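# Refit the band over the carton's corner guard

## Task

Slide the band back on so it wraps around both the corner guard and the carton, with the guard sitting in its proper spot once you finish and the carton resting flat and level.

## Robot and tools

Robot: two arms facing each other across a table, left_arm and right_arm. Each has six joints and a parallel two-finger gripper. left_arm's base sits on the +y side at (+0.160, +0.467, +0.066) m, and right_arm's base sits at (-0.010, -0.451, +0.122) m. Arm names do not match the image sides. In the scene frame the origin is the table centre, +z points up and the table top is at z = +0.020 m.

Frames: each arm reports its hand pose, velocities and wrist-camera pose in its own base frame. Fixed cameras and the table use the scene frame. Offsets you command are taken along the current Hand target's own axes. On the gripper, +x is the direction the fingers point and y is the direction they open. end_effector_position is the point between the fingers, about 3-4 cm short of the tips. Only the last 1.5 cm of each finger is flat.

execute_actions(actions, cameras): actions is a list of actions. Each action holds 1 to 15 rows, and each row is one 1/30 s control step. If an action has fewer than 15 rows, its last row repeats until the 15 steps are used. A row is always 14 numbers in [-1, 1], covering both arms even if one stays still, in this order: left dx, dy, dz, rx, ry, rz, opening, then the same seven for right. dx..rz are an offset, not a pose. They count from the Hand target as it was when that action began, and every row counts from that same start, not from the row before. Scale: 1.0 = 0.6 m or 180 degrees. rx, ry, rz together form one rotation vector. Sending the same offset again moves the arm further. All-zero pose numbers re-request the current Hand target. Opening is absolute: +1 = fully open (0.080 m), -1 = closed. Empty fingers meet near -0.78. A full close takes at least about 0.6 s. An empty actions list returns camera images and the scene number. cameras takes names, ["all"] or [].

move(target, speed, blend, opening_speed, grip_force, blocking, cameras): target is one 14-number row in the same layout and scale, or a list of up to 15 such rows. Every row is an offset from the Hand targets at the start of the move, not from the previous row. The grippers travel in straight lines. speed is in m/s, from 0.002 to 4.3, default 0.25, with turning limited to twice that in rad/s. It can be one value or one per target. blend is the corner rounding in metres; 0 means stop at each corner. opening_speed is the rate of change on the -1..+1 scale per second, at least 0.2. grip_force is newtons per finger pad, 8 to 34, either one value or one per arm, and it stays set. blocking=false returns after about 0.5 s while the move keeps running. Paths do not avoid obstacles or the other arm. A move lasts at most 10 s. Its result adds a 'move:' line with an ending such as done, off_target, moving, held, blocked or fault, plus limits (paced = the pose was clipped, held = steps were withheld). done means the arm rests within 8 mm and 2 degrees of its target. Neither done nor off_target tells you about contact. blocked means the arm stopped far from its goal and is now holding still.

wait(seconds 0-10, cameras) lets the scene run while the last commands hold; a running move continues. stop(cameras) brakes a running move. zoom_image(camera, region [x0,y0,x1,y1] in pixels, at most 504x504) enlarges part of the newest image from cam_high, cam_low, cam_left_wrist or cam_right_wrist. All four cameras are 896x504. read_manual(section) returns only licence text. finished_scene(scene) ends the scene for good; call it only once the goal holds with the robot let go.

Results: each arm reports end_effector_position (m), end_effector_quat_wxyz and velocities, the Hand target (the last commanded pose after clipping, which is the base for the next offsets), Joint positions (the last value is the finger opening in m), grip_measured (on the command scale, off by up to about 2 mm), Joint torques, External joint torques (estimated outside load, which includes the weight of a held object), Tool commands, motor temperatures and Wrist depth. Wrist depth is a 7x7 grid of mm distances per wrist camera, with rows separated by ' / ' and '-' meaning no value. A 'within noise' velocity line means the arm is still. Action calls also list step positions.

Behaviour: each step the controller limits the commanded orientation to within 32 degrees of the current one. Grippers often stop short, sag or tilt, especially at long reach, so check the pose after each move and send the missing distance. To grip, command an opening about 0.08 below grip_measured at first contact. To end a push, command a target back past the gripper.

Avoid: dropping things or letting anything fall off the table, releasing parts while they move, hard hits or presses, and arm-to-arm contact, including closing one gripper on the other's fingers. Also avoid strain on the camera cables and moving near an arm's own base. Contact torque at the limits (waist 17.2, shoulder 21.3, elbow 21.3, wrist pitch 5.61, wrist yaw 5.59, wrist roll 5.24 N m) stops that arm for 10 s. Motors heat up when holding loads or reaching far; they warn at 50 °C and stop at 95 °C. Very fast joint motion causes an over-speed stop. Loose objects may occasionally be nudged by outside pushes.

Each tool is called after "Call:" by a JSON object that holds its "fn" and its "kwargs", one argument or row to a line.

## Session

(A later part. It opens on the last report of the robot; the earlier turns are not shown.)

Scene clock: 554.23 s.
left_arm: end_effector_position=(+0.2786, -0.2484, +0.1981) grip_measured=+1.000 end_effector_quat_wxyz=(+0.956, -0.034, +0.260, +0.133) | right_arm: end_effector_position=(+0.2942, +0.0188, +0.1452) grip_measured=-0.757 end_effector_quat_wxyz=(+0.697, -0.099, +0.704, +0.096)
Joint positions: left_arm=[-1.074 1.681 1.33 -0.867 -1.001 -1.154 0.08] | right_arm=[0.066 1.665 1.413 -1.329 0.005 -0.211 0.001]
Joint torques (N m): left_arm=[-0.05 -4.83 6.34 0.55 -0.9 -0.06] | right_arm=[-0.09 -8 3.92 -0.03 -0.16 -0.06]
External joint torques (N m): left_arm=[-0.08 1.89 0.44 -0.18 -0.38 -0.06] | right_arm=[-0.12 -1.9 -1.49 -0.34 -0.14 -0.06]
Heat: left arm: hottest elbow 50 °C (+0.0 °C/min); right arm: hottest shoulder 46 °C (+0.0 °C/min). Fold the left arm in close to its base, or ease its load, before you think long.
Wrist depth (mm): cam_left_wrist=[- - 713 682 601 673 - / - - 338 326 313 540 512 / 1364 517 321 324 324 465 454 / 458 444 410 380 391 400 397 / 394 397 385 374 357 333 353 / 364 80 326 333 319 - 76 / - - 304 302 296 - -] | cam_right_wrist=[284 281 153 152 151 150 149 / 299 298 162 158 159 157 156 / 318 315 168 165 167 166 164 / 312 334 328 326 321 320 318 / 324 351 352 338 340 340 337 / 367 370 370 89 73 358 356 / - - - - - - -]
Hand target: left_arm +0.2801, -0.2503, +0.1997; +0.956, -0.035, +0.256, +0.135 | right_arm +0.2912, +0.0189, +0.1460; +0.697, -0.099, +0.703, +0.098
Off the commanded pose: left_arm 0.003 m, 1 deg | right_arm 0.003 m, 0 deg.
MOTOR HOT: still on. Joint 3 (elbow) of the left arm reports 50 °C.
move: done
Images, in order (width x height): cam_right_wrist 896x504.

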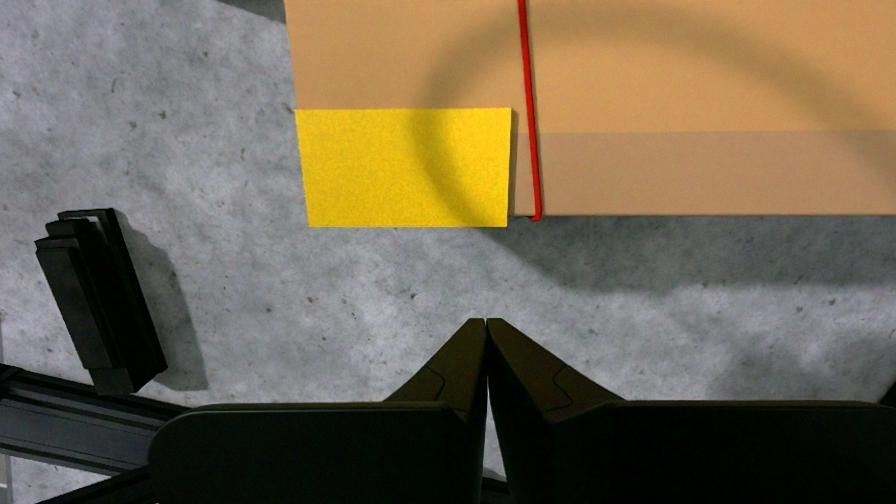

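Call:
{"fn": "move", "kwargs": {
  "target": [0,0,0,0,0,0,1,0.085,-0.045,0.042,0,0,0,-0.51],
  "speed": 0.15,
  "cameras": ["cam_right_wrist"]
}}

Scene clock: 571.27 s.
left_arm: end_effector_position=(+0.2786, -0.2484, +0.1981) grip_measured=+1.000 end_effector_quat_wxyz=(+0.956, -0.034, +0.260, +0.133) | right_arm: end_effector_position=(+0.3240, +0.0001, +0.0980) grip_measured=-0.513 end_effector_quat_wxyz=(+0.700, -0.100, +0.700, +0.096)
Joint positions: left_arm=[-1.074 1.681 1.33 -0.867 -1.001 -1.154 0.08] | right_arm=[0.003 1.783 1.362 -1.149 0.005 -0.276 0.012]
Joint torques (N m): left_arm=[-0.05 -4.84 6.4 0.55 -0.89 -0.05] | right_arm=[-0.2 -6.74 4.11 0.24 -0.13 -0.05]
External joint torques (N m): left_arm=[-0.12 1.83 0.55 -0.17 -0.38 -0.06] | right_arm=[-0.15 0.15 -1.27 -0.09 -0.12 -0.05]
Heat: left arm: hottest elbow 50 °C (+0.0 °C/min); right arm: hottest shoulder 44 °C (-2.0 °C/min). Fold the left arm in close to its base, or ease its load, before you think long.
Wrist depth (mm): cam_left_wrist=[1219 - 701 377 701 579 619 / - - 337 325 315 536 535 / - 507 322 324 325 467 450 / 444 444 406 381 388 401 393 / 393 396 383 376 331 326 354 / 363 80 326 333 317 - 76 / - - 305 302 298 - -] | cam_right_wrist=[240 111 110 109 109 108 107 / 254 117 116 115 114 113 112 / 267 122 122 121 121 119 119 / 283 127 128 127 127 125 124 / 301 136 133 132 133 134 132 / 311 313 - - 71 299 299 / - - - - - - -]
Hand target: left_arm +0.2801, -0.2503, +0.1997; +0.956, -0.035, +0.256, +0.135 | right_arm +0.3225, -0.0002, +0.0949; +0.697, -0.099, +0.703, +0.098
Off the commanded pose: left_arm 0.003 m, 1 deg | right_arm 0.004 m, 1 deg.
MOTOR HOT: still on. Joint 3 (elbow) of the left arm reports 50 °C.
move: done
Images, in order (width x height): cam_right_wrist 896x504.

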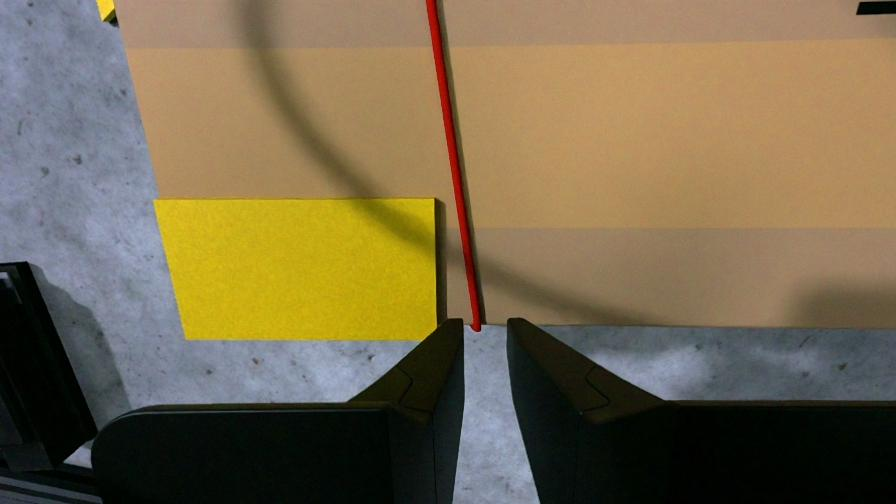

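Call:
{"fn": "move", "kwargs": {
  "target": [
    [0,0,0,0,0,0,1,0.048,0,0,0,0,0,-0.51],
    [0,0,0,0,0,0,1,0.048,0,0,0,0,0,-1],
    [0,0,0,0,0,0,1,0.01,0,0,0,0,0,-1],
    [0,0,0,0,0,0,1,0.01,-0.03,0,0,0,0,-1],
    [0,0,0,0,0,0,1,0.01,-0.03,-0.038,0,0,0,-1]
  ],
  "speed": 0.08,
  "blend": [0,0,0.003,0.004,0],
  "opening_speed": 0.8,
  "cameras": ["cam_right_wrist"]
}}

Scene clock: 584.67 s.
left_arm: end_effector_position=(+0.2786, -0.2484, +0.1981) grip_measured=+1.000 end_effector_quat_wxyz=(+0.956, -0.034, +0.260, +0.133) | right_arm: end_effector_position=(+0.3123, -0.0176, +0.0871) grip_measured=-0.766 end_effector_quat_wxyz=(+0.700, -0.100, +0.699, +0.106)
Joint positions: left_arm=[-1.074 1.681 1.33 -0.867 -1.001 -1.154 0.08] | right_arm=[-0.061 1.751 1.28 -1.1 -0.009 -0.353 0.001]
Joint torques (N m): left_arm=[-0.11 -4.93 6.36 0.54 -0.89 -0.08] | right_arm=[-1.35 -9.22 3.36 -0.94 0.39 -0.07]
External joint torques (N m): left_arm=[-0.06 1.77 0.46 -0.2 -0.38 -0.08] | right_arm=[-1.34 -2.63 -1.89 -1.24 0.42 -0.06]
Heat: left arm: hottest elbow 50 °C (+0.0 °C/min); right arm: hottest shoulder 44 °C (-2.0 °C/min). Fold the left arm in close to its base, or ease its load, before you think long.
Wrist depth (mm): cam_left_wrist=[1342 1741 705 362 614 645 591 / 1342 1450 339 326 314 538 525 / - 511 322 322 325 466 453 / 426 444 406 381 386 403 394 / 395 400 382 376 360 335 354 / 365 80 326 334 318 - 76 / - - 304 301 296 - -] | cam_right_wrist=[- 103 101 100 100 98 97 / 110 108 107 106 104 103 102 / 115 110 109 111 110 108 106 / 277 117 116 117 116 114 112 / 292 289 283 121 275 270 266 / 307 302 297 - 77 284 278 / - - - - - - -]
Hand target: left_arm +0.2801, -0.2503, +0.1997; +0.956, -0.035, +0.256, +0.135 | right_arm +0.3055, -0.0239, +0.0891; +0.697, -0.099, +0.703, +0.097
Off the commanded pose: left_arm 0.003 m, 1 deg | right_arm 0.009 m, 1 deg.
MOTOR HOT: still on. Joint 3 (elbow) of the left arm reports 50 °C.
move: off_target (right_arm); target 2's new opening was sent with right_arm's hand 0.010 m and 1 deg from that target
Images, in order (width x height): cam_right_wrist 896x504.

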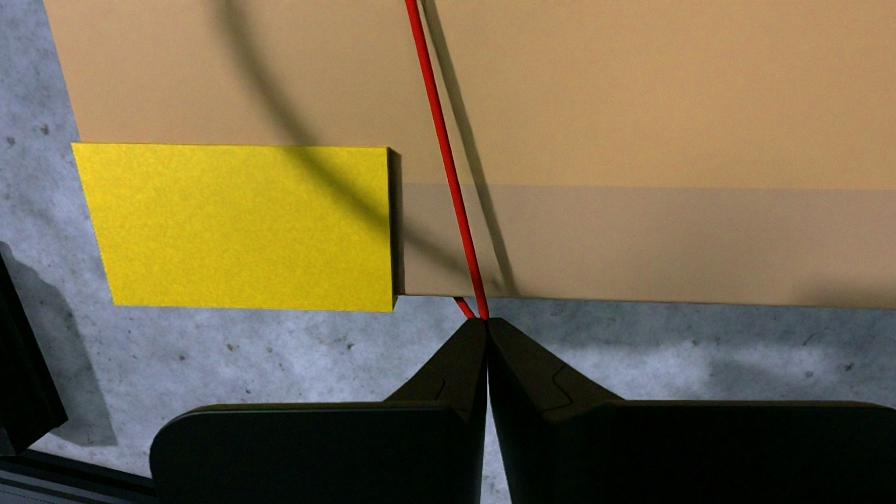

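Call:
{"fn": "move", "kwargs": {
  "target": [
    [0,0,0,0,0,0,1,0,0,-0.018,0,0,0,-1],
    [0,0,0,0,0,0,1,-0.005,0.055,-0.018,0,0,0,-1]
  ],
  "speed": 0.06,
  "cameras": ["cam_right_wrist"]
}}

Scene clock: 592.03 s.
left_arm: end_effector_position=(+0.2786, -0.2484, +0.1981) grip_measured=+1.000 end_effector_quat_wxyz=(+0.956, -0.034, +0.260, +0.133) | right_arm: end_effector_position=(+0.2949, +0.0072, +0.0914) grip_measured=-0.766 end_effector_quat_wxyz=(+0.704, -0.099, +0.696, +0.102)
Joint positions: left_arm=[-1.074 1.681 1.33 -0.867 -1.001 -1.154 0.08] | right_arm=[0.021 1.673 1.206 -1.094 -0.006 -0.263 0.001]
Joint torques (N m): left_arm=[-0.1 -4.8 6.3 0.5 -0.88 -0.07] | right_arm=[-0.23 -8.53 3.14 -1.58 0.28 0.13]
External joint torques (N m): left_arm=[-0.14 1.88 0.45 -0.22 -0.37 -0.07] | right_arm=[-0.27 -2.41 -2.19 -1.9 0.31 0.13]
Heat: left arm: hottest elbow 50 °C (+0.0 °C/min); right arm: hottest shoulder 45 °C (+0.0 °C/min). Fold the left arm in close to its base, or ease its load, before you think long.
Wrist depth (mm): cam_left_wrist=[- - 684 664 652 707 602 / 1288 - 335 327 316 543 538 / - 518 321 325 326 464 451 / 429 445 406 381 390 408 395 / 394 398 383 378 352 335 352 / 363 80 325 332 317 - 76 / - - 305 304 300 - -] | cam_right_wrist=[238 107 106 105 104 103 103 / 250 111 110 109 109 108 107 / 265 117 114 113 115 113 112 / 278 278 122 119 121 120 118 / 292 291 284 277 280 279 271 / 301 305 301 - 77 289 287 / - - - - - - -]
Hand target: left_arm +0.2801, -0.2503, +0.1997; +0.956, -0.035, +0.256, +0.135 | right_arm +0.2860, +0.0048, +0.0922; +0.697, -0.099, +0.703, +0.097
Off the commanded pose: left_arm 0.003 m, 1 deg | right_arm 0.009 m, 1 deg.
MOTOR HOT: still on. Joint 3 (elbow) of the left arm reports 50 °C.
move: off_target (right_arm)
Images, in order (width x height): cam_right_wrist 896x504.

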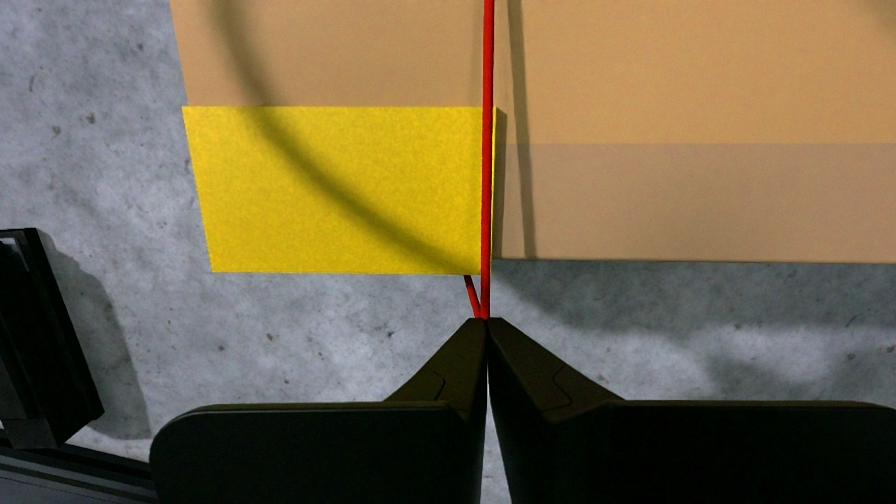

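Call:
{"fn": "move", "kwargs": {
  "target": [
    [0,0,0,0,0,0,1,0,0.046,0,0,0,0,-1],
    [0,0,0,0,0,0,1,0.004,0.046,0.052,0,0,0,-1],
    [0,0,0,0,0,0,1,0.022,0.046,0.052,0,0,0,-1],
    [0,0,0,0,0,0,1,0.022,0.046,0.052,0,0,0,-0.35],
    [0,0,0,0,0,0,1,-0.08,0.046,0.052,0,0,0,-0.35]
  ],
  "speed": 0.08,
  "blend": [0.004,0.004,0,0,0],
  "opening_speed": 0.8,
  "cameras": ["cam_right_wrist"]
}}

Scene clock: 604.00 s.
left_arm: end_effector_position=(+0.2786, -0.2484, +0.1981) grip_measured=+1.000 end_effector_quat_wxyz=(+0.956, -0.034, +0.260, +0.133) | right_arm: end_effector_position=(+0.3056, +0.0385, +0.1326) grip_measured=-0.353 end_effector_quat_wxyz=(+0.688, -0.099, +0.712, +0.097)
Joint positions: left_arm=[-1.074 1.681 1.33 -0.867 -1.001 -1.154 0.08] | right_arm=[0.127 1.736 1.444 -1.312 0.003 -0.152 0.019]
Joint torques (N m): left_arm=[-0.15 -4.78 6.35 0.55 -0.88 -0.05] | right_arm=[0.27 -8.12 6.88 -0.17 -0.08 0.12]
External joint torques (N m): left_arm=[-0.11 1.87 0.53 -0.17 -0.37 -0.06] | right_arm=[0.28 -1.43 1.45 -0.42 -0.07 0.12]
Heat: left arm: hottest elbow 50 °C (+0.0 °C/min); right arm: hottest shoulder 46 °C (+1.0 °C/min). Fold the left arm in close to its base, or ease its load, before you think long.
Wrist depth (mm): cam_left_wrist=[- - 713 680 738 671 602 / 1243 - 338 330 315 544 539 / - 507 321 323 324 467 452 / 437 446 405 384 388 413 394 / 396 391 383 374 352 334 353 / 364 80 326 333 317 - 76 / - - 303 302 297 - -] | cam_right_wrist=[272 269 261 139 138 136 136 / 287 284 276 147 144 144 143 / 304 302 292 152 154 152 151 / 315 320 318 162 164 162 160 / 338 342 340 329 327 327 325 / 360 358 - 349 72 343 340 / - - - 359 74 - -]
Hand target: left_arm +0.2801, -0.2503, +0.1997; +0.956, -0.035, +0.256, +0.135 | right_arm +0.3089, +0.0401, +0.1398; +0.697, -0.099, +0.703, +0.098
Off the commanded pose: left_arm 0.003 m, 1 deg | right_arm 0.008 m, 1 deg.
MOTOR HOT: still on. Joint 3 (elbow) of the left arm reports 50 °C.
move: done
Images, in order (width x height): cam_right_wrist 896x504.

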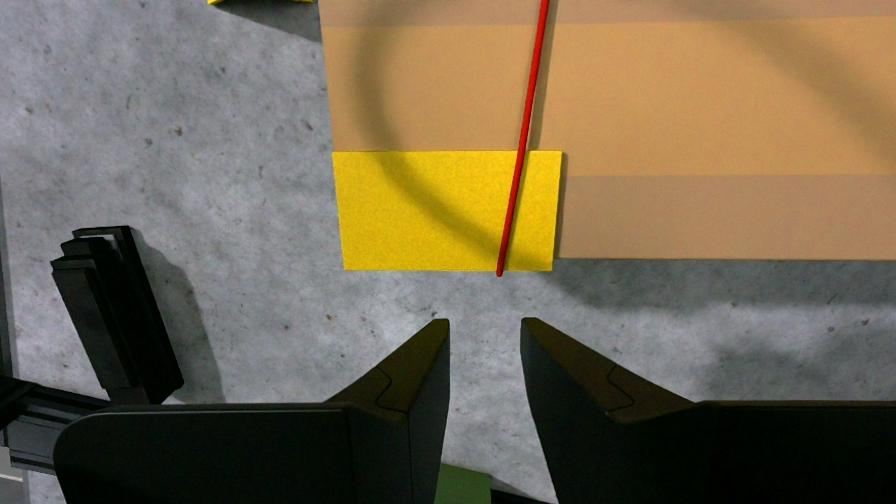

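Call:
{"fn": "move", "kwargs": {
  "target": [
    [0,0,0,0,0,0,1,-0.233,0.045,-0.158,0,-0.222,0,-0.35],
    [0.303,-0.033,0.092,0,0.083,0,-0.3,-0.233,0.045,-0.158,0,-0.222,0,-0.35]
  ],
  "speed": [0.3,0.2],
  "cameras": ["all"]
}}

Scene clock: 623.27 s.
left_arm: end_effector_position=(+0.4612, -0.2163, +0.1574) grip_measured=-0.297 end_effector_quat_wxyz=(+0.915, -0.053, +0.378, +0.131) | right_arm: end_effector_position=(+0.2115, +0.0406, +0.2817) grip_measured=-0.353 end_effector_quat_wxyz=(+0.895, -0.063, +0.423, +0.126)
Joint positions: left_arm=[-0.601 2.073 1.777 -0.71 -0.58 -0.71 0.022] | right_arm=[0.122 0.939 1.259 -1.209 -0.097 -0.128 0.019]
Joint torques (N m): left_arm=[0.19 -7.44 6.7 0.93 -0.27 0.05] | right_arm=[-0.33 -1.89 4.45 1.61 -0.24 0.15]
External joint torques (N m): left_arm=[0.21 2.36 0.44 -0.14 0.04 0.05] | right_arm=[-0.33 -0.67 -1.1 0.35 -0.18 0.15]
Heat: left arm: hottest elbow 50 °C (+0.0 °C/min); right arm: hottest shoulder 45 °C (+0.0 °C/min). Fold the left arm in close to its base, or ease its load, before you think long.
Wrist depth (mm): cam_left_wrist=[- 415 411 400 397 384 374 / 193 190 186 180 175 173 341 / 178 174 169 166 165 162 316 / 162 159 158 155 151 149 293 / 154 153 150 153 144 159 273 / 284 236 - 246 79 261 256 / - - - 246 - - -] | cam_right_wrist=[1391 1599 1632 597 301 286 220 / 1335 1567 576 556 552 561 556 / 1433 1451 533 379 373 501 518 / 1375 1359 503 359 345 349 487 / 1291 476 478 347 352 452 462 / 1218 447 - 428 72 439 443 / - - - 415 74 - -]
Hand target: left_arm +0.4634, -0.2180, +0.1565; +0.915, -0.053, +0.379, +0.129 | right_arm +0.2114, +0.0404, +0.2805; +0.896, -0.060, +0.423, +0.125
Off the commanded pose: left_arm 0.003 m, 0 deg | right_arm 0.001 m, 0 deg.
MOTOR HOT: still on. Joint 3 (elbow) of the left arm reports 50 °C.
move: done

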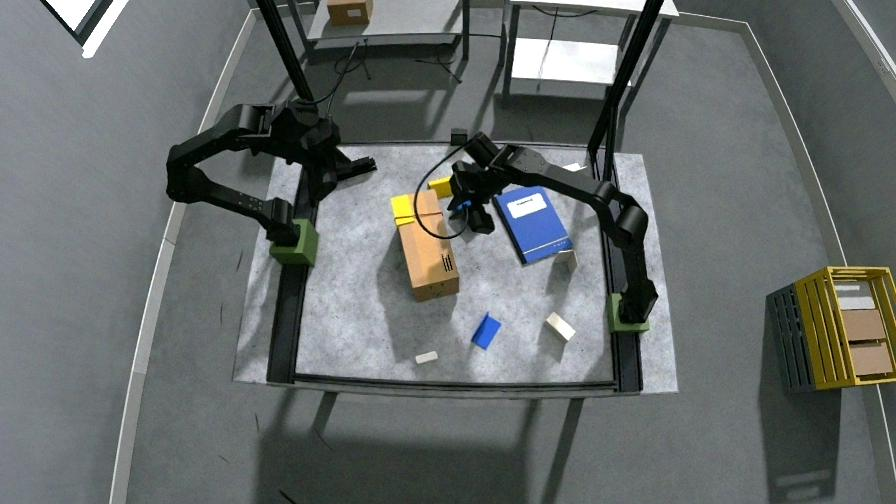

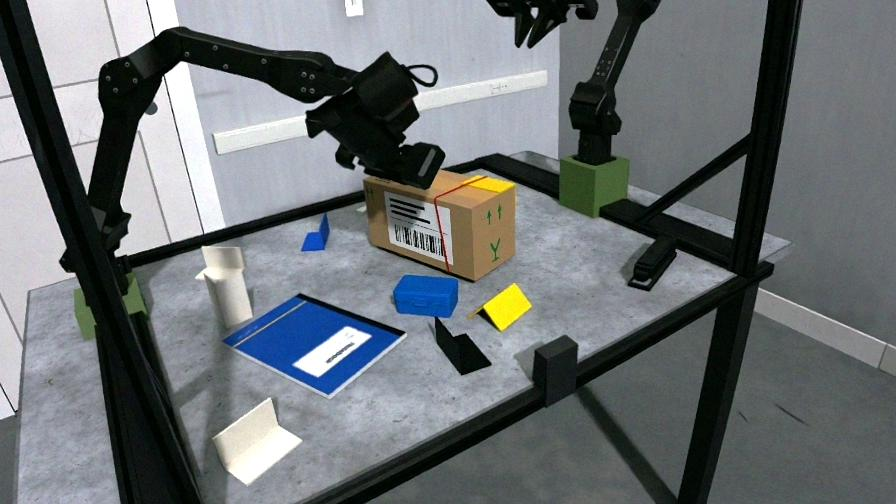

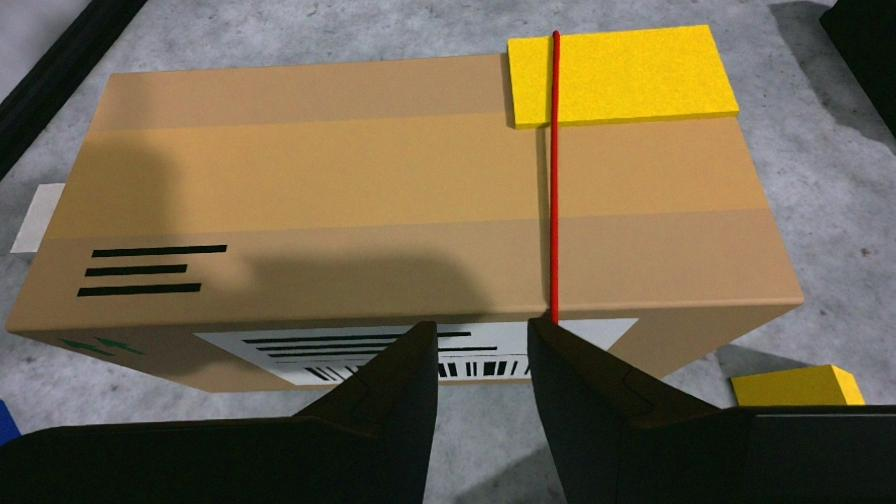

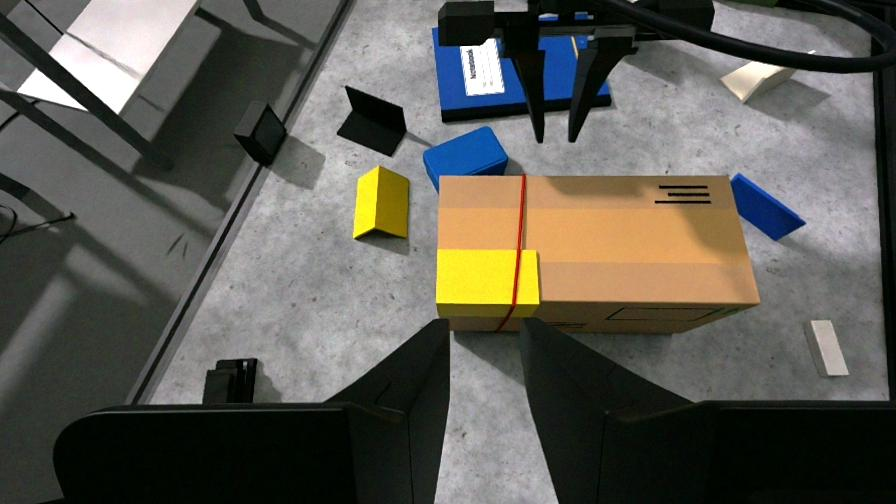

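Call:
{"fn": "move", "kwargs": {
  "target": [0.014,-0.042,-0.028,0,0,0,-0.35,0,0,0,0,0,0,-0.35],
  "speed": 0.15,
  "cameras": ["cam_left_wrist"]
}}

Scene clock: 645.50 s.
left_arm: end_effector_position=(+0.4623, -0.2434, +0.1391) grip_measured=-0.348 end_effector_quat_wxyz=(+0.914, -0.052, +0.381, +0.126) | right_arm: end_effector_position=(+0.2115, +0.0406, +0.2817) grip_measured=-0.353 end_effector_quat_wxyz=(+0.895, -0.063, +0.423, +0.126)
Joint positions: left_arm=[-0.647 2.154 1.835 -0.712 -0.595 -0.751 0.019] | right_arm=[0.122 0.939 1.259 -1.209 -0.097 -0.128 0.019]
Joint torques (N m): left_arm=[-0.2 -7.79 6.71 0.9 -0.62 -0.07] | right_arm=[-0.33 -1.86 4.44 1.61 -0.22 0.13]
External joint torques (N m): left_arm=[-0.21 2.46 0.52 -0.13 -0.29 -0.07] | right_arm=[-0.3 -0.63 -1.14 0.34 -0.17 0.12]
Motor temperatures (°C): left_arm=[33 46 49 38 37 33] | right_arm=[36 42 45 45 36 40]
Heat: left arm: hottest elbow 49 °C (-1.0 °C/min); right arm: hottest elbow 45 °C (+2.0 °C/min). Fold the left arm in close to its base, or ease its load, before you think long.
Wrist depth (mm): cam_left_wrist=[182 178 175 169 163 352 341 / 166 163 158 156 152 317 315 / 152 149 144 142 140 143 293 / 140 137 135 134 134 132 272 / 161 166 168 159 161 257 254 / 264 259 - 243 79 239 238 / - - - 231 - - -] | cam_right_wrist=[1433 1691 1655 327 307 586 589 / 1383 1546 580 572 552 558 544 / 1451 1451 531 378 373 490 526 / 1367 1335 501 357 345 346 481 / 1270 479 474 350 353 451 462 / 1257 445 - 432 72 442 438 / - - - 415 74 - -]
Hand target: left_arm +0.4646, -0.2440, +0.1386; +0.915, -0.053, +0.379, +0.129 | right_arm +0.2114, +0.0404, +0.2805; +0.896, -0.060, +0.423, +0.125
Off the commanded pose: left_arm 0.002 m, 0 deg | right_arm 0.001 m, 0 deg.
MOTOR HOT: still on. Joint 3 (elbow) of the left arm reports 49 °C.
move: done
Images, in order (width x height): cam_left_wrist 896x504.

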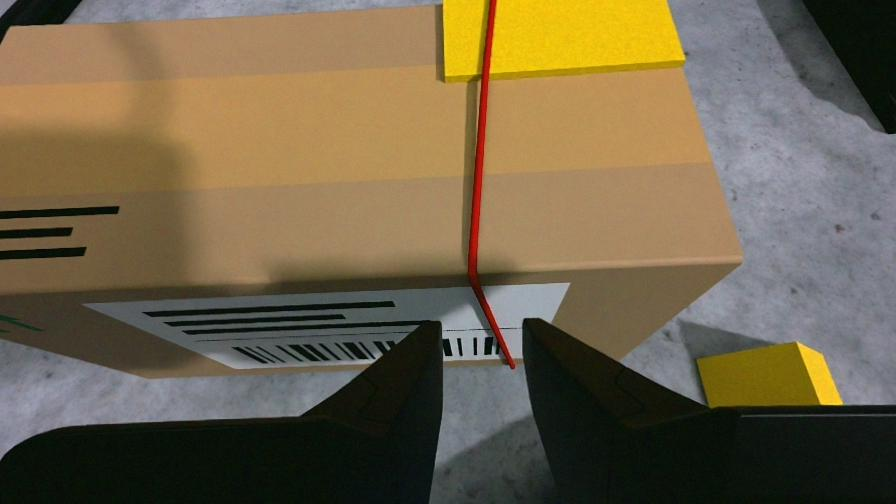

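Call:
{"fn": "move", "kwargs": {
  "target": [
    [0.035,0.003,0.003,0,0,0,-0.35,0,0,0,0,0,0,-0.35],
    [0.043,0.003,0.003,0,0,0,-0.35,0,0,0,0,0,0,-0.35]
  ],
  "speed": [0.08,0.03],
  "cameras": ["cam_left_wrist"]
}}

Scene clock: 660.23 s.
left_arm: end_effector_position=(+0.4796, -0.2361, +0.1229) grip_measured=-0.348 end_effector_quat_wxyz=(+0.915, -0.052, +0.380, +0.130) | right_arm: end_effector_position=(+0.2115, +0.0406, +0.2817) grip_measured=-0.353 end_effector_quat_wxyz=(+0.895, -0.063, +0.423, +0.126)
Joint positions: left_arm=[-0.614 2.201 1.841 -0.654 -0.585 -0.72 0.019] | right_arm=[0.122 0.939 1.259 -1.209 -0.097 -0.128 0.019]
Joint torques (N m): left_arm=[0.14 -7.99 6.75 1.2 -0.3 0.07] | right_arm=[-0.37 -1.9 4.43 1.6 -0.24 0.14]
External joint torques (N m): left_arm=[0.24 2.58 0.52 0.13 0.01 0.07] | right_arm=[-0.37 -0.66 -1.15 0.33 -0.19 0.14]
Heat: left arm: hottest elbow 50 °C (+0.0 °C/min); right arm: hottest wrist pitch 46 °C (+5.1 °C/min). Fold the left arm in close to its base, or ease its load, before you think long.
Wrist depth (mm): cam_left_wrist=[158 154 152 147 138 341 322 / 143 140 138 134 132 132 297 / 131 129 125 125 122 119 276 / - 118 117 114 112 110 253 / - 114 112 114 107 118 237 / 191 200 - 160 79 229 228 / - - - 218 - - -] | cam_right_wrist=[1433 1644 1632 610 275 598 592 / 1407 1567 568 358 349 564 553 / 1488 1442 540 498 372 372 522 / 1375 1343 502 493 348 349 488 / 1291 476 479 351 355 449 461 / 1231 449 - - 72 438 439 / - - - 80 74 - -]
Hand target: left_arm +0.4828, -0.2368, +0.1215; +0.915, -0.052, +0.379, +0.129 | right_arm +0.2114, +0.0404, +0.2805; +0.896, -0.060, +0.423, +0.125
Off the commanded pose: left_arm 0.004 m, 0 deg | right_arm 0.001 m, 0 deg.
MOTOR HOT: still on. Joint 3 (elbow) of the left arm reports 50 °C.
move: done
Images, in order (width x height): cam_left_wrist 896x504.

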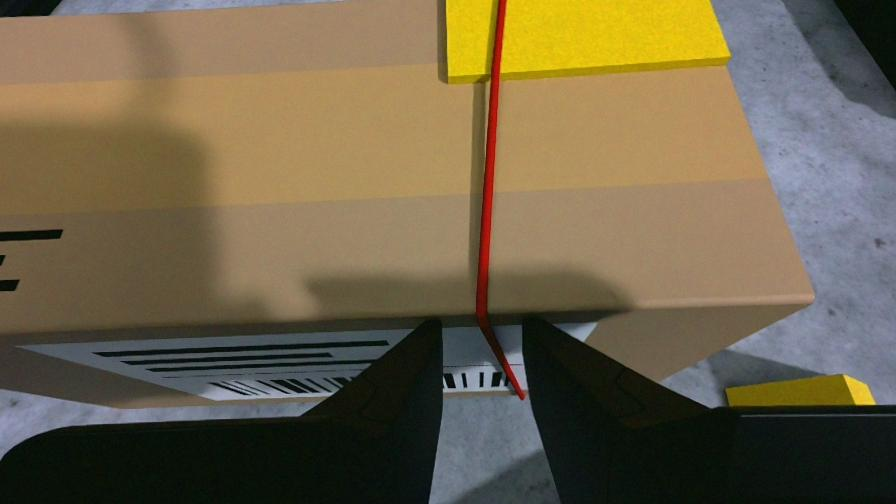

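Call:
{"fn": "move", "kwargs": {
  "target": [
    [0.010,0,0.0,0,0,0,-0.35,0,0,0,0,0,0,-0.35],
    [0.010,0,0.0,0,0,0,-1,0,0,0,0,0,0,-0.35]
  ],
  "speed": 0.04,
  "opening_speed": 0.8,
  "cameras": ["cam_left_wrist"]
}}

Scene clock: 674.13 s.
left_arm: end_effector_position=(+0.4816, -0.2368, +0.1183) grip_measured=-0.772 end_effector_quat_wxyz=(+0.914, -0.049, +0.381, +0.127) | right_arm: end_effector_position=(+0.2115, +0.0406, +0.2817) grip_measured=-0.353 end_effector_quat_wxyz=(+0.895, -0.063, +0.423, +0.126)
Joint positions: left_arm=[-0.611 2.212 1.843 -0.645 -0.58 -0.712 0] | right_arm=[0.122 0.939 1.259 -1.209 -0.097 -0.128 0.019]
Joint torques (N m): left_arm=[0.67 -7.92 6.87 1.48 -0.34 0.09] | right_arm=[-0.34 -1.89 4.43 1.61 -0.24 0.14]
External joint torques (N m): left_arm=[0.67 2.69 0.67 0.42 -0.02 0.09] | right_arm=[-0.35 -0.65 -1.1 0.36 -0.19 0.14]
Heat: left arm: hottest elbow 51 °C (+1.0 °C/min); right arm: hottest wrist pitch 47 °C (+7.1 °C/min). Fold the left arm in close to its base, or ease its load, before you think long.
Wrist depth (mm): cam_left_wrist=[149 149 144 138 132 134 312 / 138 133 130 127 125 125 287 / 125 122 121 119 115 113 268 / 115 113 109 109 106 104 248 / 109 108 110 104 116 120 232 / 184 195 174 - 168 225 218 / - - - - - - -] | cam_right_wrist=[1367 1679 1621 607 323 609 586 / 1328 1588 573 363 334 550 556 / 1433 1416 539 372 369 371 518 / 1351 1335 500 359 347 349 486 / 1306 476 471 393 353 452 465 / 1212 446 - 430 72 439 438 / - - - 412 74 - -]
Hand target: left_arm +0.4869, -0.2356, +0.1175; +0.915, -0.052, +0.379, +0.129 | right_arm +0.2114, +0.0404, +0.2805; +0.896, -0.060, +0.423, +0.125
Off the commanded pose: left_arm 0.005 m, 0 deg | right_arm 0.001 m, 0 deg.
MOTOR HOT: still on. Joint 3 (elbow) of the left arm reports 51 °C.
move: done
Images, in order (width x height): cam_left_wrist 896x504.

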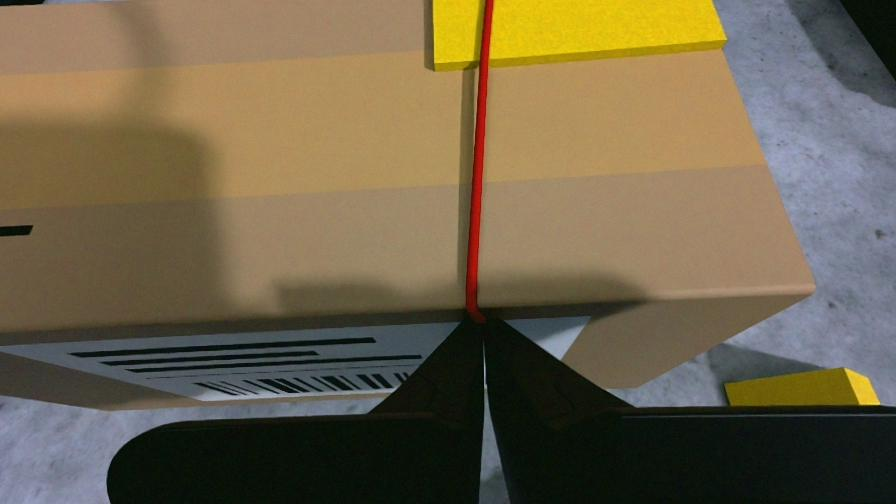

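Call:
{"fn": "move", "kwargs": {
  "target": [-0.03,0,0.008,0,0,0,-1,0,0,0,0,0,0,-0.35],
  "speed": 0.06,
  "cameras": ["cam_left_wrist"]
}}

Scene clock: 679.53 s.
left_arm: end_effector_position=(+0.4773, -0.2370, +0.1200) grip_measured=-0.773 end_effector_quat_wxyz=(+0.910, -0.045, +0.390, +0.131) | right_arm: end_effector_position=(+0.2115, +0.0406, +0.2817) grip_measured=-0.353 end_effector_quat_wxyz=(+0.895, -0.063, +0.423, +0.126)
Joint positions: left_arm=[-0.616 2.212 1.861 -0.689 -0.58 -0.723 0] | right_arm=[0.122 0.939 1.259 -1.209 -0.097 -0.128 0.019]
Joint torques (N m): left_arm=[-0.04 -11.11 6.65 0.78 -0.66 -0.03] | right_arm=[-0.34 -1.89 4.4 1.63 -0.23 0.13]
External joint torques (N m): left_arm=[-0.03 -0.48 0.45 -0.26 -0.34 -0.03] | right_arm=[-0.34 -0.61 -1.16 0.37 -0.18 0.13]
Heat: left arm: hottest elbow 50 °C (+0.0 °C/min); right arm: hottest wrist pitch 47 °C (+7.1 °C/min). Fold the left arm in close to its base, or ease its load, before you think long.
Wrist depth (mm): cam_left_wrist=[152 150 145 140 132 130 306 / 139 135 132 127 125 123 283 / 127 124 122 119 116 113 262 / 117 115 112 109 106 104 242 / 126 117 121 107 126 128 232 / 241 220 196 - 185 224 197 / - - - - - - -] | cam_right_wrist=[1416 1655 1703 609 276 603 598 / 1367 1577 570 528 346 550 548 / 1507 1469 537 377 375 370 519 / 1359 1343 504 498 349 351 481 / 1291 474 479 395 357 402 457 / 1244 448 - 433 72 442 436 / - - - 415 74 - -]
Hand target: left_arm +0.4780, -0.2382, +0.1336; +0.915, -0.053, +0.379, +0.129 | right_arm +0.2114, +0.0404, +0.2805; +0.896, -0.060, +0.423, +0.125
Off the commanded pose: left_arm 0.014 m, 2 deg | right_arm 0.001 m, 0 deg.
MOTOR HOT: still on. Joint 3 (elbow) of the left arm reports 50 °C.
move: off_target (left_arm)
Images, in order (width x height): cam_left_wrist 896x504.

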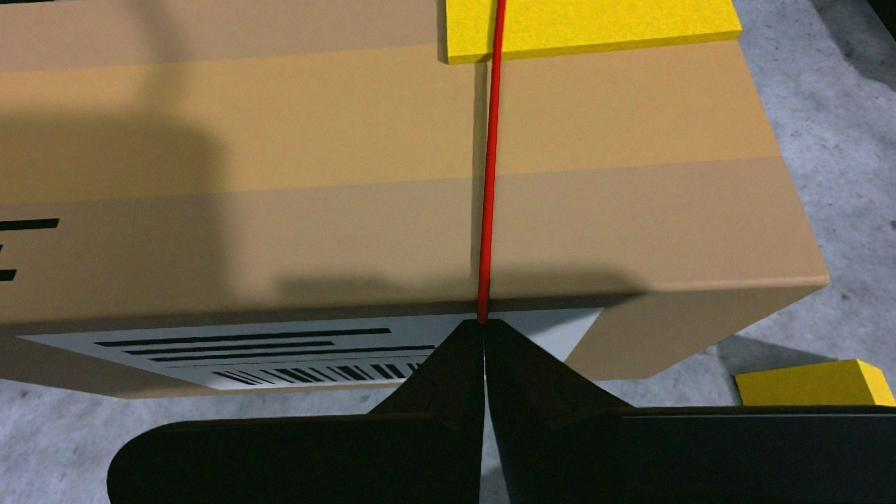

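Call:
{"fn": "move", "kwargs": {
  "target": [
    [-0.012,0,0.0,0,0,0,-1,0,0,0,0,0,0,-0.35],
    [-0.012,-0.053,0,0,0,0,-1,0,0,0,0,0,0,-0.35]
  ],
  "speed": 0.06,
  "cameras": ["cam_left_wrist"]
}}

Scene clock: 688.00 s.
left_arm: end_effector_position=(+0.4801, -0.2691, +0.1401) grip_measured=-0.775 end_effector_quat_wxyz=(+0.914, -0.053, +0.381, +0.127) | right_arm: end_effector_position=(+0.2115, +0.0406, +0.2817) grip_measured=-0.353 end_effector_quat_wxyz=(+0.895, -0.063, +0.423, +0.126)
Joint positions: left_arm=[-0.667 2.295 2.071 -0.819 -0.606 -0.774 0] | right_arm=[0.122 0.939 1.259 -1.209 -0.097 -0.128 0.019]
Joint torques (N m): left_arm=[-0.26 -8.59 6.68 0.87 -0.62 -0.06] | right_arm=[-0.32 -1.9 4.45 1.62 -0.23 0.14]
External joint torques (N m): left_arm=[-0.16 2.43 0.51 -0.15 -0.3 -0.06] | right_arm=[-0.33 -0.65 -1.09 0.37 -0.17 0.14]
Heat: left arm: hottest elbow 49 °C (-1.0 °C/min); right arm: hottest wrist pitch 47 °C (+5.0 °C/min). Fold the left arm in close to its base, or ease its load, before you think long.
Wrist depth (mm): cam_left_wrist=[393 177 173 164 366 352 - / 166 164 157 154 154 324 314 / 152 148 144 141 143 299 291 / 140 137 134 133 131 277 273 / 133 135 139 129 160 258 254 / 234 215 216 76 247 - 242 / - - - - - - -] | cam_right_wrist=[1424 1644 1644 263 311 604 597 / 1359 1546 576 560 550 552 547 / 1433 1460 531 375 372 373 518 / 1399 1320 498 357 347 347 486 / 1257 476 478 347 355 446 459 / 1231 450 - 431 72 437 440 / - - - 414 74 - -]
Hand target: left_arm +0.4819, -0.2701, +0.1386; +0.915, -0.053, +0.379, +0.129 | right_arm +0.2114, +0.0404, +0.2805; +0.896, -0.060, +0.423, +0.125
Off the commanded pose: left_arm 0.003 m, 0 deg | right_arm 0.001 m, 0 deg.
MOTOR HOT: still on. Joint 3 (elbow) of the left arm reports 49 °C.
move: done
Images, in order (width x height): cam_left_wrist 896x504.

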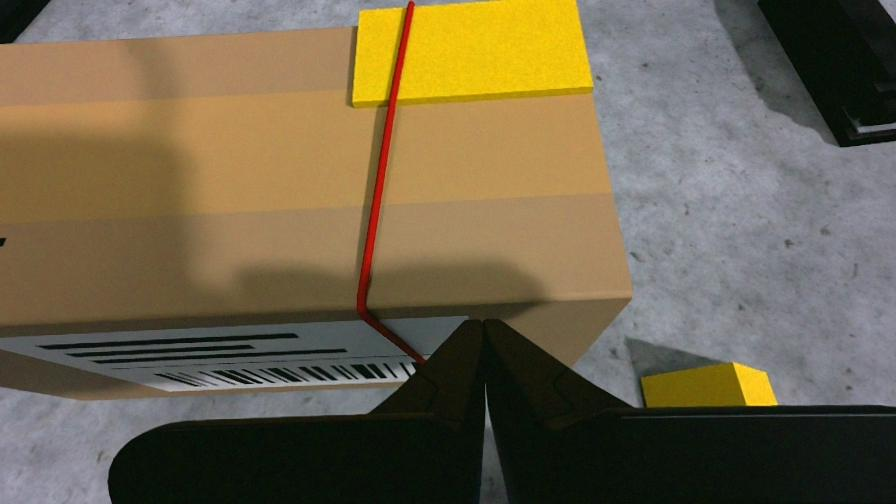

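Call:
{"fn": "move", "kwargs": {
  "target": [
    [-0.03,0.062,0.045,0,0.083,0,-0.35,0,0,0,0,0,0,-0.35],
    [-0.002,0.062,0.045,0,0.083,0,-0.35,0,0,0,0,0,0,-0.35]
  ],
  "speed": 0.15,
  "blend": [0.01,0],
  "cameras": ["cam_left_wrist"]
}}

Scene clock: 705.43 s.
left_arm: end_effector_position=(+0.4867, -0.2277, +0.1598) grip_measured=-0.352 end_effector_quat_wxyz=(+0.866, -0.073, +0.482, +0.113) | right_arm: end_effector_position=(+0.2115, +0.0406, +0.2817) grip_measured=-0.353 end_effector_quat_wxyz=(+0.895, -0.063, +0.423, +0.126)
Joint positions: left_arm=[-0.541 2.353 2.349 -1.155 -0.379 -0.736 0.019] | right_arm=[0.122 0.939 1.259 -1.209 -0.097 -0.128 0.019]
Joint torques (N m): left_arm=[0.06 -8.95 6.26 1 -0.19 0.1] | right_arm=[-0.29 -1.87 4.42 1.61 -0.24 0.13]
External joint torques (N m): left_arm=[0.14 2.19 0.32 0.08 0.05 0.1] | right_arm=[-0.29 -0.64 -1.07 0.37 -0.19 0.13]
Heat: left arm: hottest elbow 50 °C (+1.0 °C/min); right arm: hottest wrist pitch 48 °C (+3.0 °C/min). Fold the left arm in close to its base, or ease its load, before you think long.
Wrist depth (mm): cam_left_wrist=[162 160 159 156 153 307 305 / 156 155 153 150 148 294 294 / 151 149 147 145 144 145 285 / 145 144 143 141 140 140 277 / 141 140 139 137 136 136 267 / 276 273 - 261 79 260 259 / - - - 256 - - -] | cam_right_wrist=[1407 1679 1691 287 222 604 588 / 1383 1536 576 558 319 558 543 / 1424 1469 539 374 369 363 508 / 1391 1351 502 358 347 346 488 / 1284 477 473 348 353 449 465 / 1231 449 - 431 72 439 438 / - - - 412 74 - -]
Hand target: left_arm +0.4891, -0.2295, +0.1586; +0.858, -0.069, +0.494, +0.121 | right_arm +0.2114, +0.0404, +0.2805; +0.896, -0.060, +0.423, +0.125
Off the commanded pose: left_arm 0.003 m, 2 deg | right_arm 0.001 m, 0 deg.
MOTOR HOT: still on. Joint 3 (elbow) of the left arm reports 50 °C.
joint sent to its limit (left arm) — joint 3 (elbow), upper limit, where the elbow is as straight as it goes. The joint targets still meet the commanded pose.
move: done; blend cut to 0.0084 m at target 1
Images, in order (width x height): cam_left_wrist 896x504.

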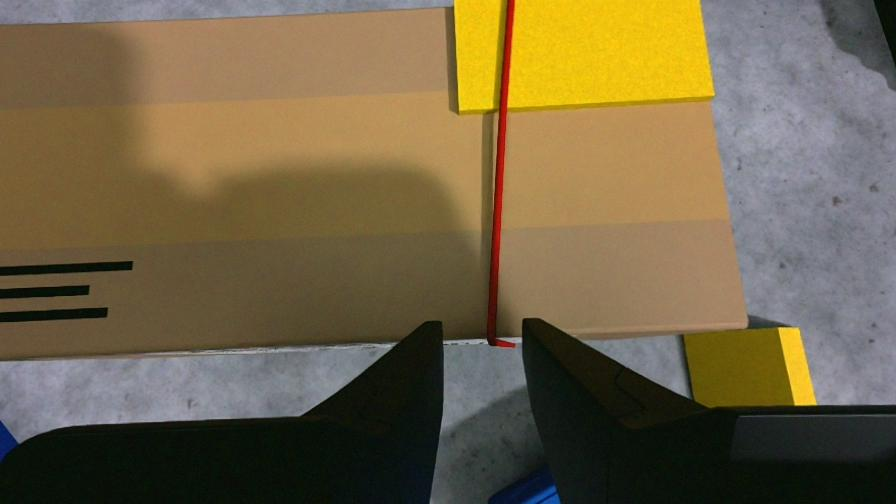

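Call:
{"fn": "move", "kwargs": {
  "target": [
    [0.0575,-0.006,-0.016,0,0,0,-0.35,0,0,0,0,0,0,-0.35],
    [0.0575,-0.006,-0.016,0,0,0,-1,0,0,0,0,0,0,-0.35],
    [0.027,-0.006,-0.01,0,0,0,-1,0,0,0,0,0,0,-0.35]
  ],
  "speed": 0.08,
  "opening_speed": 0.8,
  "cameras": ["cam_left_wrist"]
}}

Scene clock: 718.73 s.
left_arm: end_effector_position=(+0.4958, -0.2313, +0.1381) grip_measured=-0.773 end_effector_quat_wxyz=(+0.863, -0.073, +0.487, +0.116) | right_arm: end_effector_position=(+0.2115, +0.0406, +0.2817) grip_measured=-0.353 end_effector_quat_wxyz=(+0.895, -0.063, +0.423, +0.126)
Joint positions: left_arm=[-0.538 2.406 2.36 -1.124 -0.376 -0.738 0] | right_arm=[0.122 0.939 1.259 -1.209 -0.097 -0.128 0.019]
Joint torques (N m): left_arm=[-0.33 -10.99 5.11 0 -0.32 -0.03] | right_arm=[-0.32 -1.89 4.48 1.61 -0.21 0.14]
External joint torques (N m): left_arm=[-0.13 0.44 -0.84 -0.9 -0.09 -0.04] | right_arm=[-0.32 -0.75 -1.04 0.34 -0.16 0.14]
Heat: left arm: hottest shoulder 49 °C (+1.0 °C/min); right arm: hottest wrist pitch 48 °C (+2.0 °C/min). Fold the left arm in close to its base, or ease its load, before you think long.
Wrist depth (mm): cam_left_wrist=[138 137 135 133 - 282 282 / 133 132 130 129 128 126 273 / 128 127 126 126 123 122 264 / 123 123 122 120 120 118 255 / 120 120 118 116 116 115 247 / 252 252 250 - 245 241 239 / - - - - - - -] | cam_right_wrist=[1383 1588 1610 622 258 598 603 / 1335 1655 569 318 331 556 560 / 1469 1442 533 504 364 480 518 / 1383 1375 498 492 347 338 480 / 1306 475 473 348 356 447 458 / 1231 449 - 434 72 442 439 / - - - 408 74 - -]
Hand target: left_arm +0.4930, -0.2320, +0.1416; +0.858, -0.069, +0.494, +0.121 | right_arm +0.2114, +0.0404, +0.2805; +0.896, -0.060, +0.423, +0.125
Off the commanded pose: left_arm 0.005 m, 1 deg | right_arm 0.001 m, 0 deg.
MOTOR HOT: still on. Joint 2 (shoulder) of the left arm reports 49 °C.
joint read past its limit (left arm) — joint 3 (elbow), upper limit, where the elbow is as straight as it goes.
joint sent to its limit (left arm) — joint 3 (elbow), upper limit, where the elbow is as straight as it goes. The joint targets still meet the commanded pose.
move: done; target 2's new opening was sent with left_arm's hand 0.014 m and 1 deg from that target
Images, in order (width x height): cam_left_wrist 896x504.

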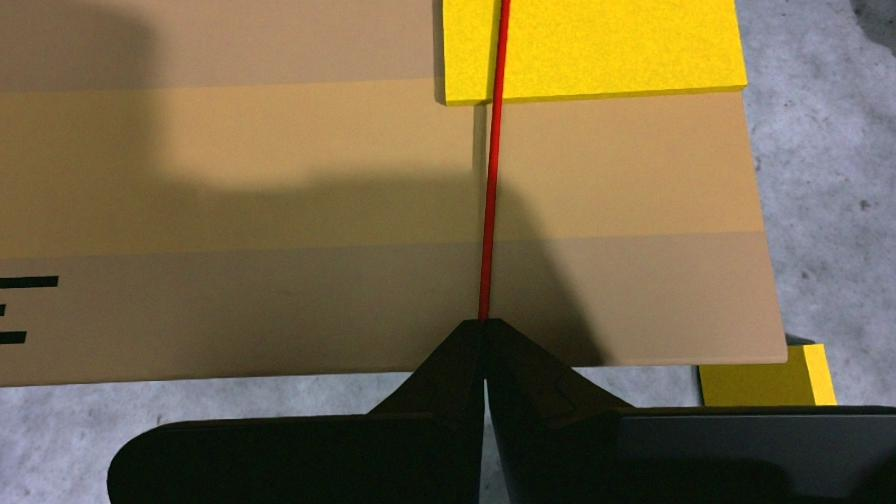

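Call:
{"fn": "move", "kwargs": {
  "target": [
    [-0.005,-0.03,0,0,0,0,-1,0,0,0,0,0,0,-0.35],
    [-0.003,-0.058,-0.004,0,0,0,-1,0,0,0,0,0,0,-0.35]
  ],
  "speed": 0.06,
  "blend": [0.005,0],
  "cameras": ["cam_left_wrist"]
}}

Scene clock: 728.27 s.
left_arm: end_effector_position=(+0.4998, -0.2602, +0.1426) grip_measured=-0.773 end_effector_quat_wxyz=(+0.881, -0.084, +0.456, +0.091) | right_arm: end_effector_position=(+0.2115, +0.0406, +0.2817) grip_measured=-0.353 end_effector_quat_wxyz=(+0.895, -0.063, +0.423, +0.126)
Joint positions: left_arm=[-0.582 2.413 2.358 -1.035 -0.392 -0.746 0] | right_arm=[0.122 0.939 1.259 -1.209 -0.097 -0.128 0.019]
Joint torques (N m): left_arm=[-0.75 -9.64 5.47 1.56 -0.34 -0.05] | right_arm=[-0.37 -1.87 4.43 1.62 -0.23 0.13]
External joint torques (N m): left_arm=[-0.85 1.84 -0.54 0.56 -0.09 -0.05] | right_arm=[-0.38 -0.62 -1.09 0.37 -0.18 0.13]
Motor temperatures (°C): left_arm=[33 53 48 39 36 33] | right_arm=[36 38 44 48 36 40]
Heat: left arm: hottest shoulder 53 °C (+6.1 °C/min); right arm: hottest wrist pitch 48 °C (+2.0 °C/min). Fold the left arm in close to its base, or ease its load, before you think long.
Wrist depth (mm): cam_left_wrist=[140 140 141 137 138 309 305 / 134 134 133 133 134 293 292 / 128 128 127 129 130 281 283 / 121 123 123 123 123 270 270 / 117 117 119 117 118 258 258 / 208 244 125 - 249 229 250 / - - - - - - -] | cam_right_wrist=[1416 1632 1679 292 295 606 592 / 1383 1546 558 332 308 561 556 / 1451 1469 535 373 364 368 513 / 1367 1367 499 358 348 344 489 / 1277 470 475 349 357 451 462 / 1218 456 - 431 72 442 441 / - - - 415 74 - -]
Hand target: left_arm +0.4997, -0.2662, +0.1418; +0.858, -0.069, +0.494, +0.121 | right_arm +0.2114, +0.0404, +0.2805; +0.896, -0.060, +0.423, +0.125
Off the commanded pose: left_arm 0.006 m, 6 deg | right_arm 0.001 m, 0 deg.
MOTOR HOT: still on. Joint 2 (shoulder) of the left arm reports 53 °C.
joint sent to its limit (left arm) — joint 3 (elbow), upper limit, where the elbow is as straight as it goes. The joint targets are off in orientation, not in position.
move: off_target (left_arm)
Images, in order (width x height): cam_left_wrist 896x504.

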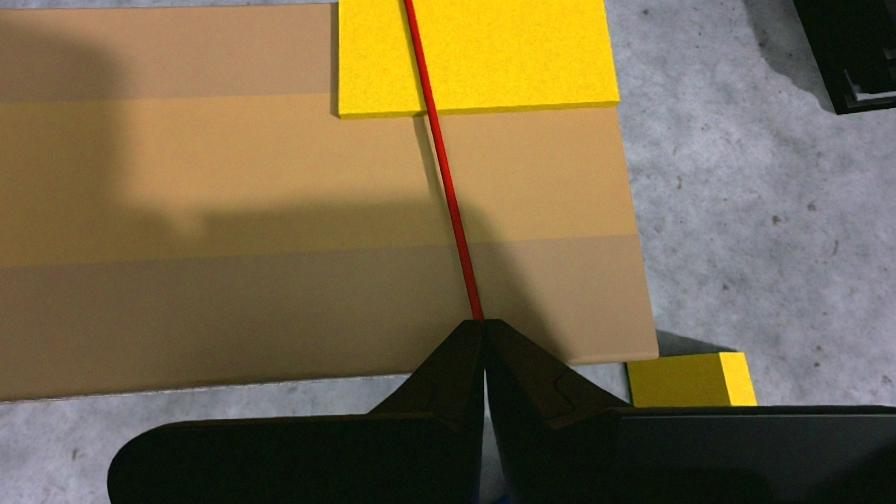

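Call:
{"fn": "move", "kwargs": {
  "target": [
    [0.022,0,-0.012,0,0,0,-1,0,0,0,0,0,0,-0.35],
    [0.022,0,-0.012,0,0,0,-0.45,0,0,0,0,0,0,-0.35],
    [-0.06,0,0.01,0,0,0,-0.45,0,0,0,0,0,0,-0.35]
  ],
  "speed": [0.06,0.06,0.12],
  "opening_speed": 0.8,
  "cameras": ["cam_left_wrist","cam_right_wrist"]
}}

Scene clock: 739.57 s.
left_arm: end_effector_position=(+0.4870, -0.2707, +0.1680) grip_measured=-0.452 end_effector_quat_wxyz=(+0.888, -0.088, +0.445, +0.077) | right_arm: end_effector_position=(+0.2115, +0.0406, +0.2817) grip_measured=-0.353 end_effector_quat_wxyz=(+0.895, -0.063, +0.423, +0.126)
Joint positions: left_arm=[-0.612 2.362 2.358 -1.055 -0.397 -0.753 0.015] | right_arm=[0.122 0.939 1.259 -1.209 -0.097 -0.128 0.019]
Joint torques (N m): left_arm=[0.23 -11.36 5.59 0.99 -0.42 0.12] | right_arm=[-0.33 -1.89 4.45 1.61 -0.22 0.14]
External joint torques (N m): left_arm=[0.25 -0.23 -0.35 -0.02 -0.19 0.11] | right_arm=[-0.34 -0.64 -1.09 0.36 -0.17 0.14]
Heat: left arm: hottest shoulder 53 °C (+6.0 °C/min); right arm: hottest wrist pitch 48 °C (+1.0 °C/min). Fold the left arm in close to its base, or ease its load, before you think long.
Wrist depth (mm): cam_left_wrist=[336 337 175 363 351 355 364 / 163 165 164 164 331 334 337 / 156 157 159 160 313 320 322 / 149 149 151 153 296 305 307 / 143 145 146 147 275 290 294 / 263 267 - 95 79 281 282 / - - - - 80 - -] | cam_right_wrist=[1375 1621 1644 292 273 595 604 / 1335 1557 580 562 549 548 552 / 1460 1433 539 375 370 483 513 / 1306 1328 498 359 347 349 484 / 1277 483 475 351 353 452 462 / 1237 423 - 430 72 443 439 / - - - 412 74 - -]
Hand target: left_arm +0.4873, -0.2700, +0.1759; +0.858, -0.069, +0.494, +0.121 | right_arm +0.2114, +0.0404, +0.2805; +0.896, -0.060, +0.423, +0.125
Off the commanded pose: left_arm 0.008 m, 9 deg | right_arm 0.001 m, 0 deg.
MOTOR HOT: still on. Joint 2 (shoulder) of the left arm reports 53 °C.
joint sent to its limit (left arm) — joint 3 (elbow), upper limit, where the elbow is as straight as it goes. The joint targets are off in orientation, not in position.
move: off_target (left_arm); target 2's new opening was sent with left_arm's hand 0.013 m and 6 deg from that target
Images, in order (width x height): cam_left_wrist 896x504, cam_right_wrist 896x504.

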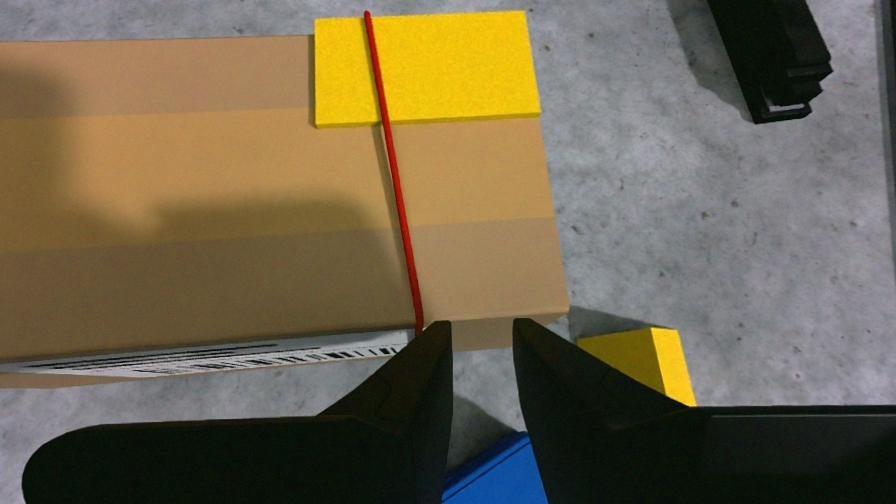

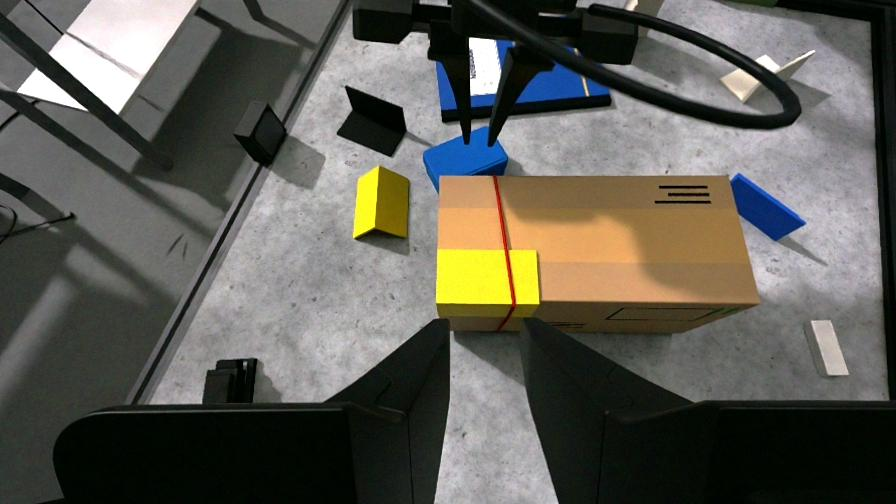

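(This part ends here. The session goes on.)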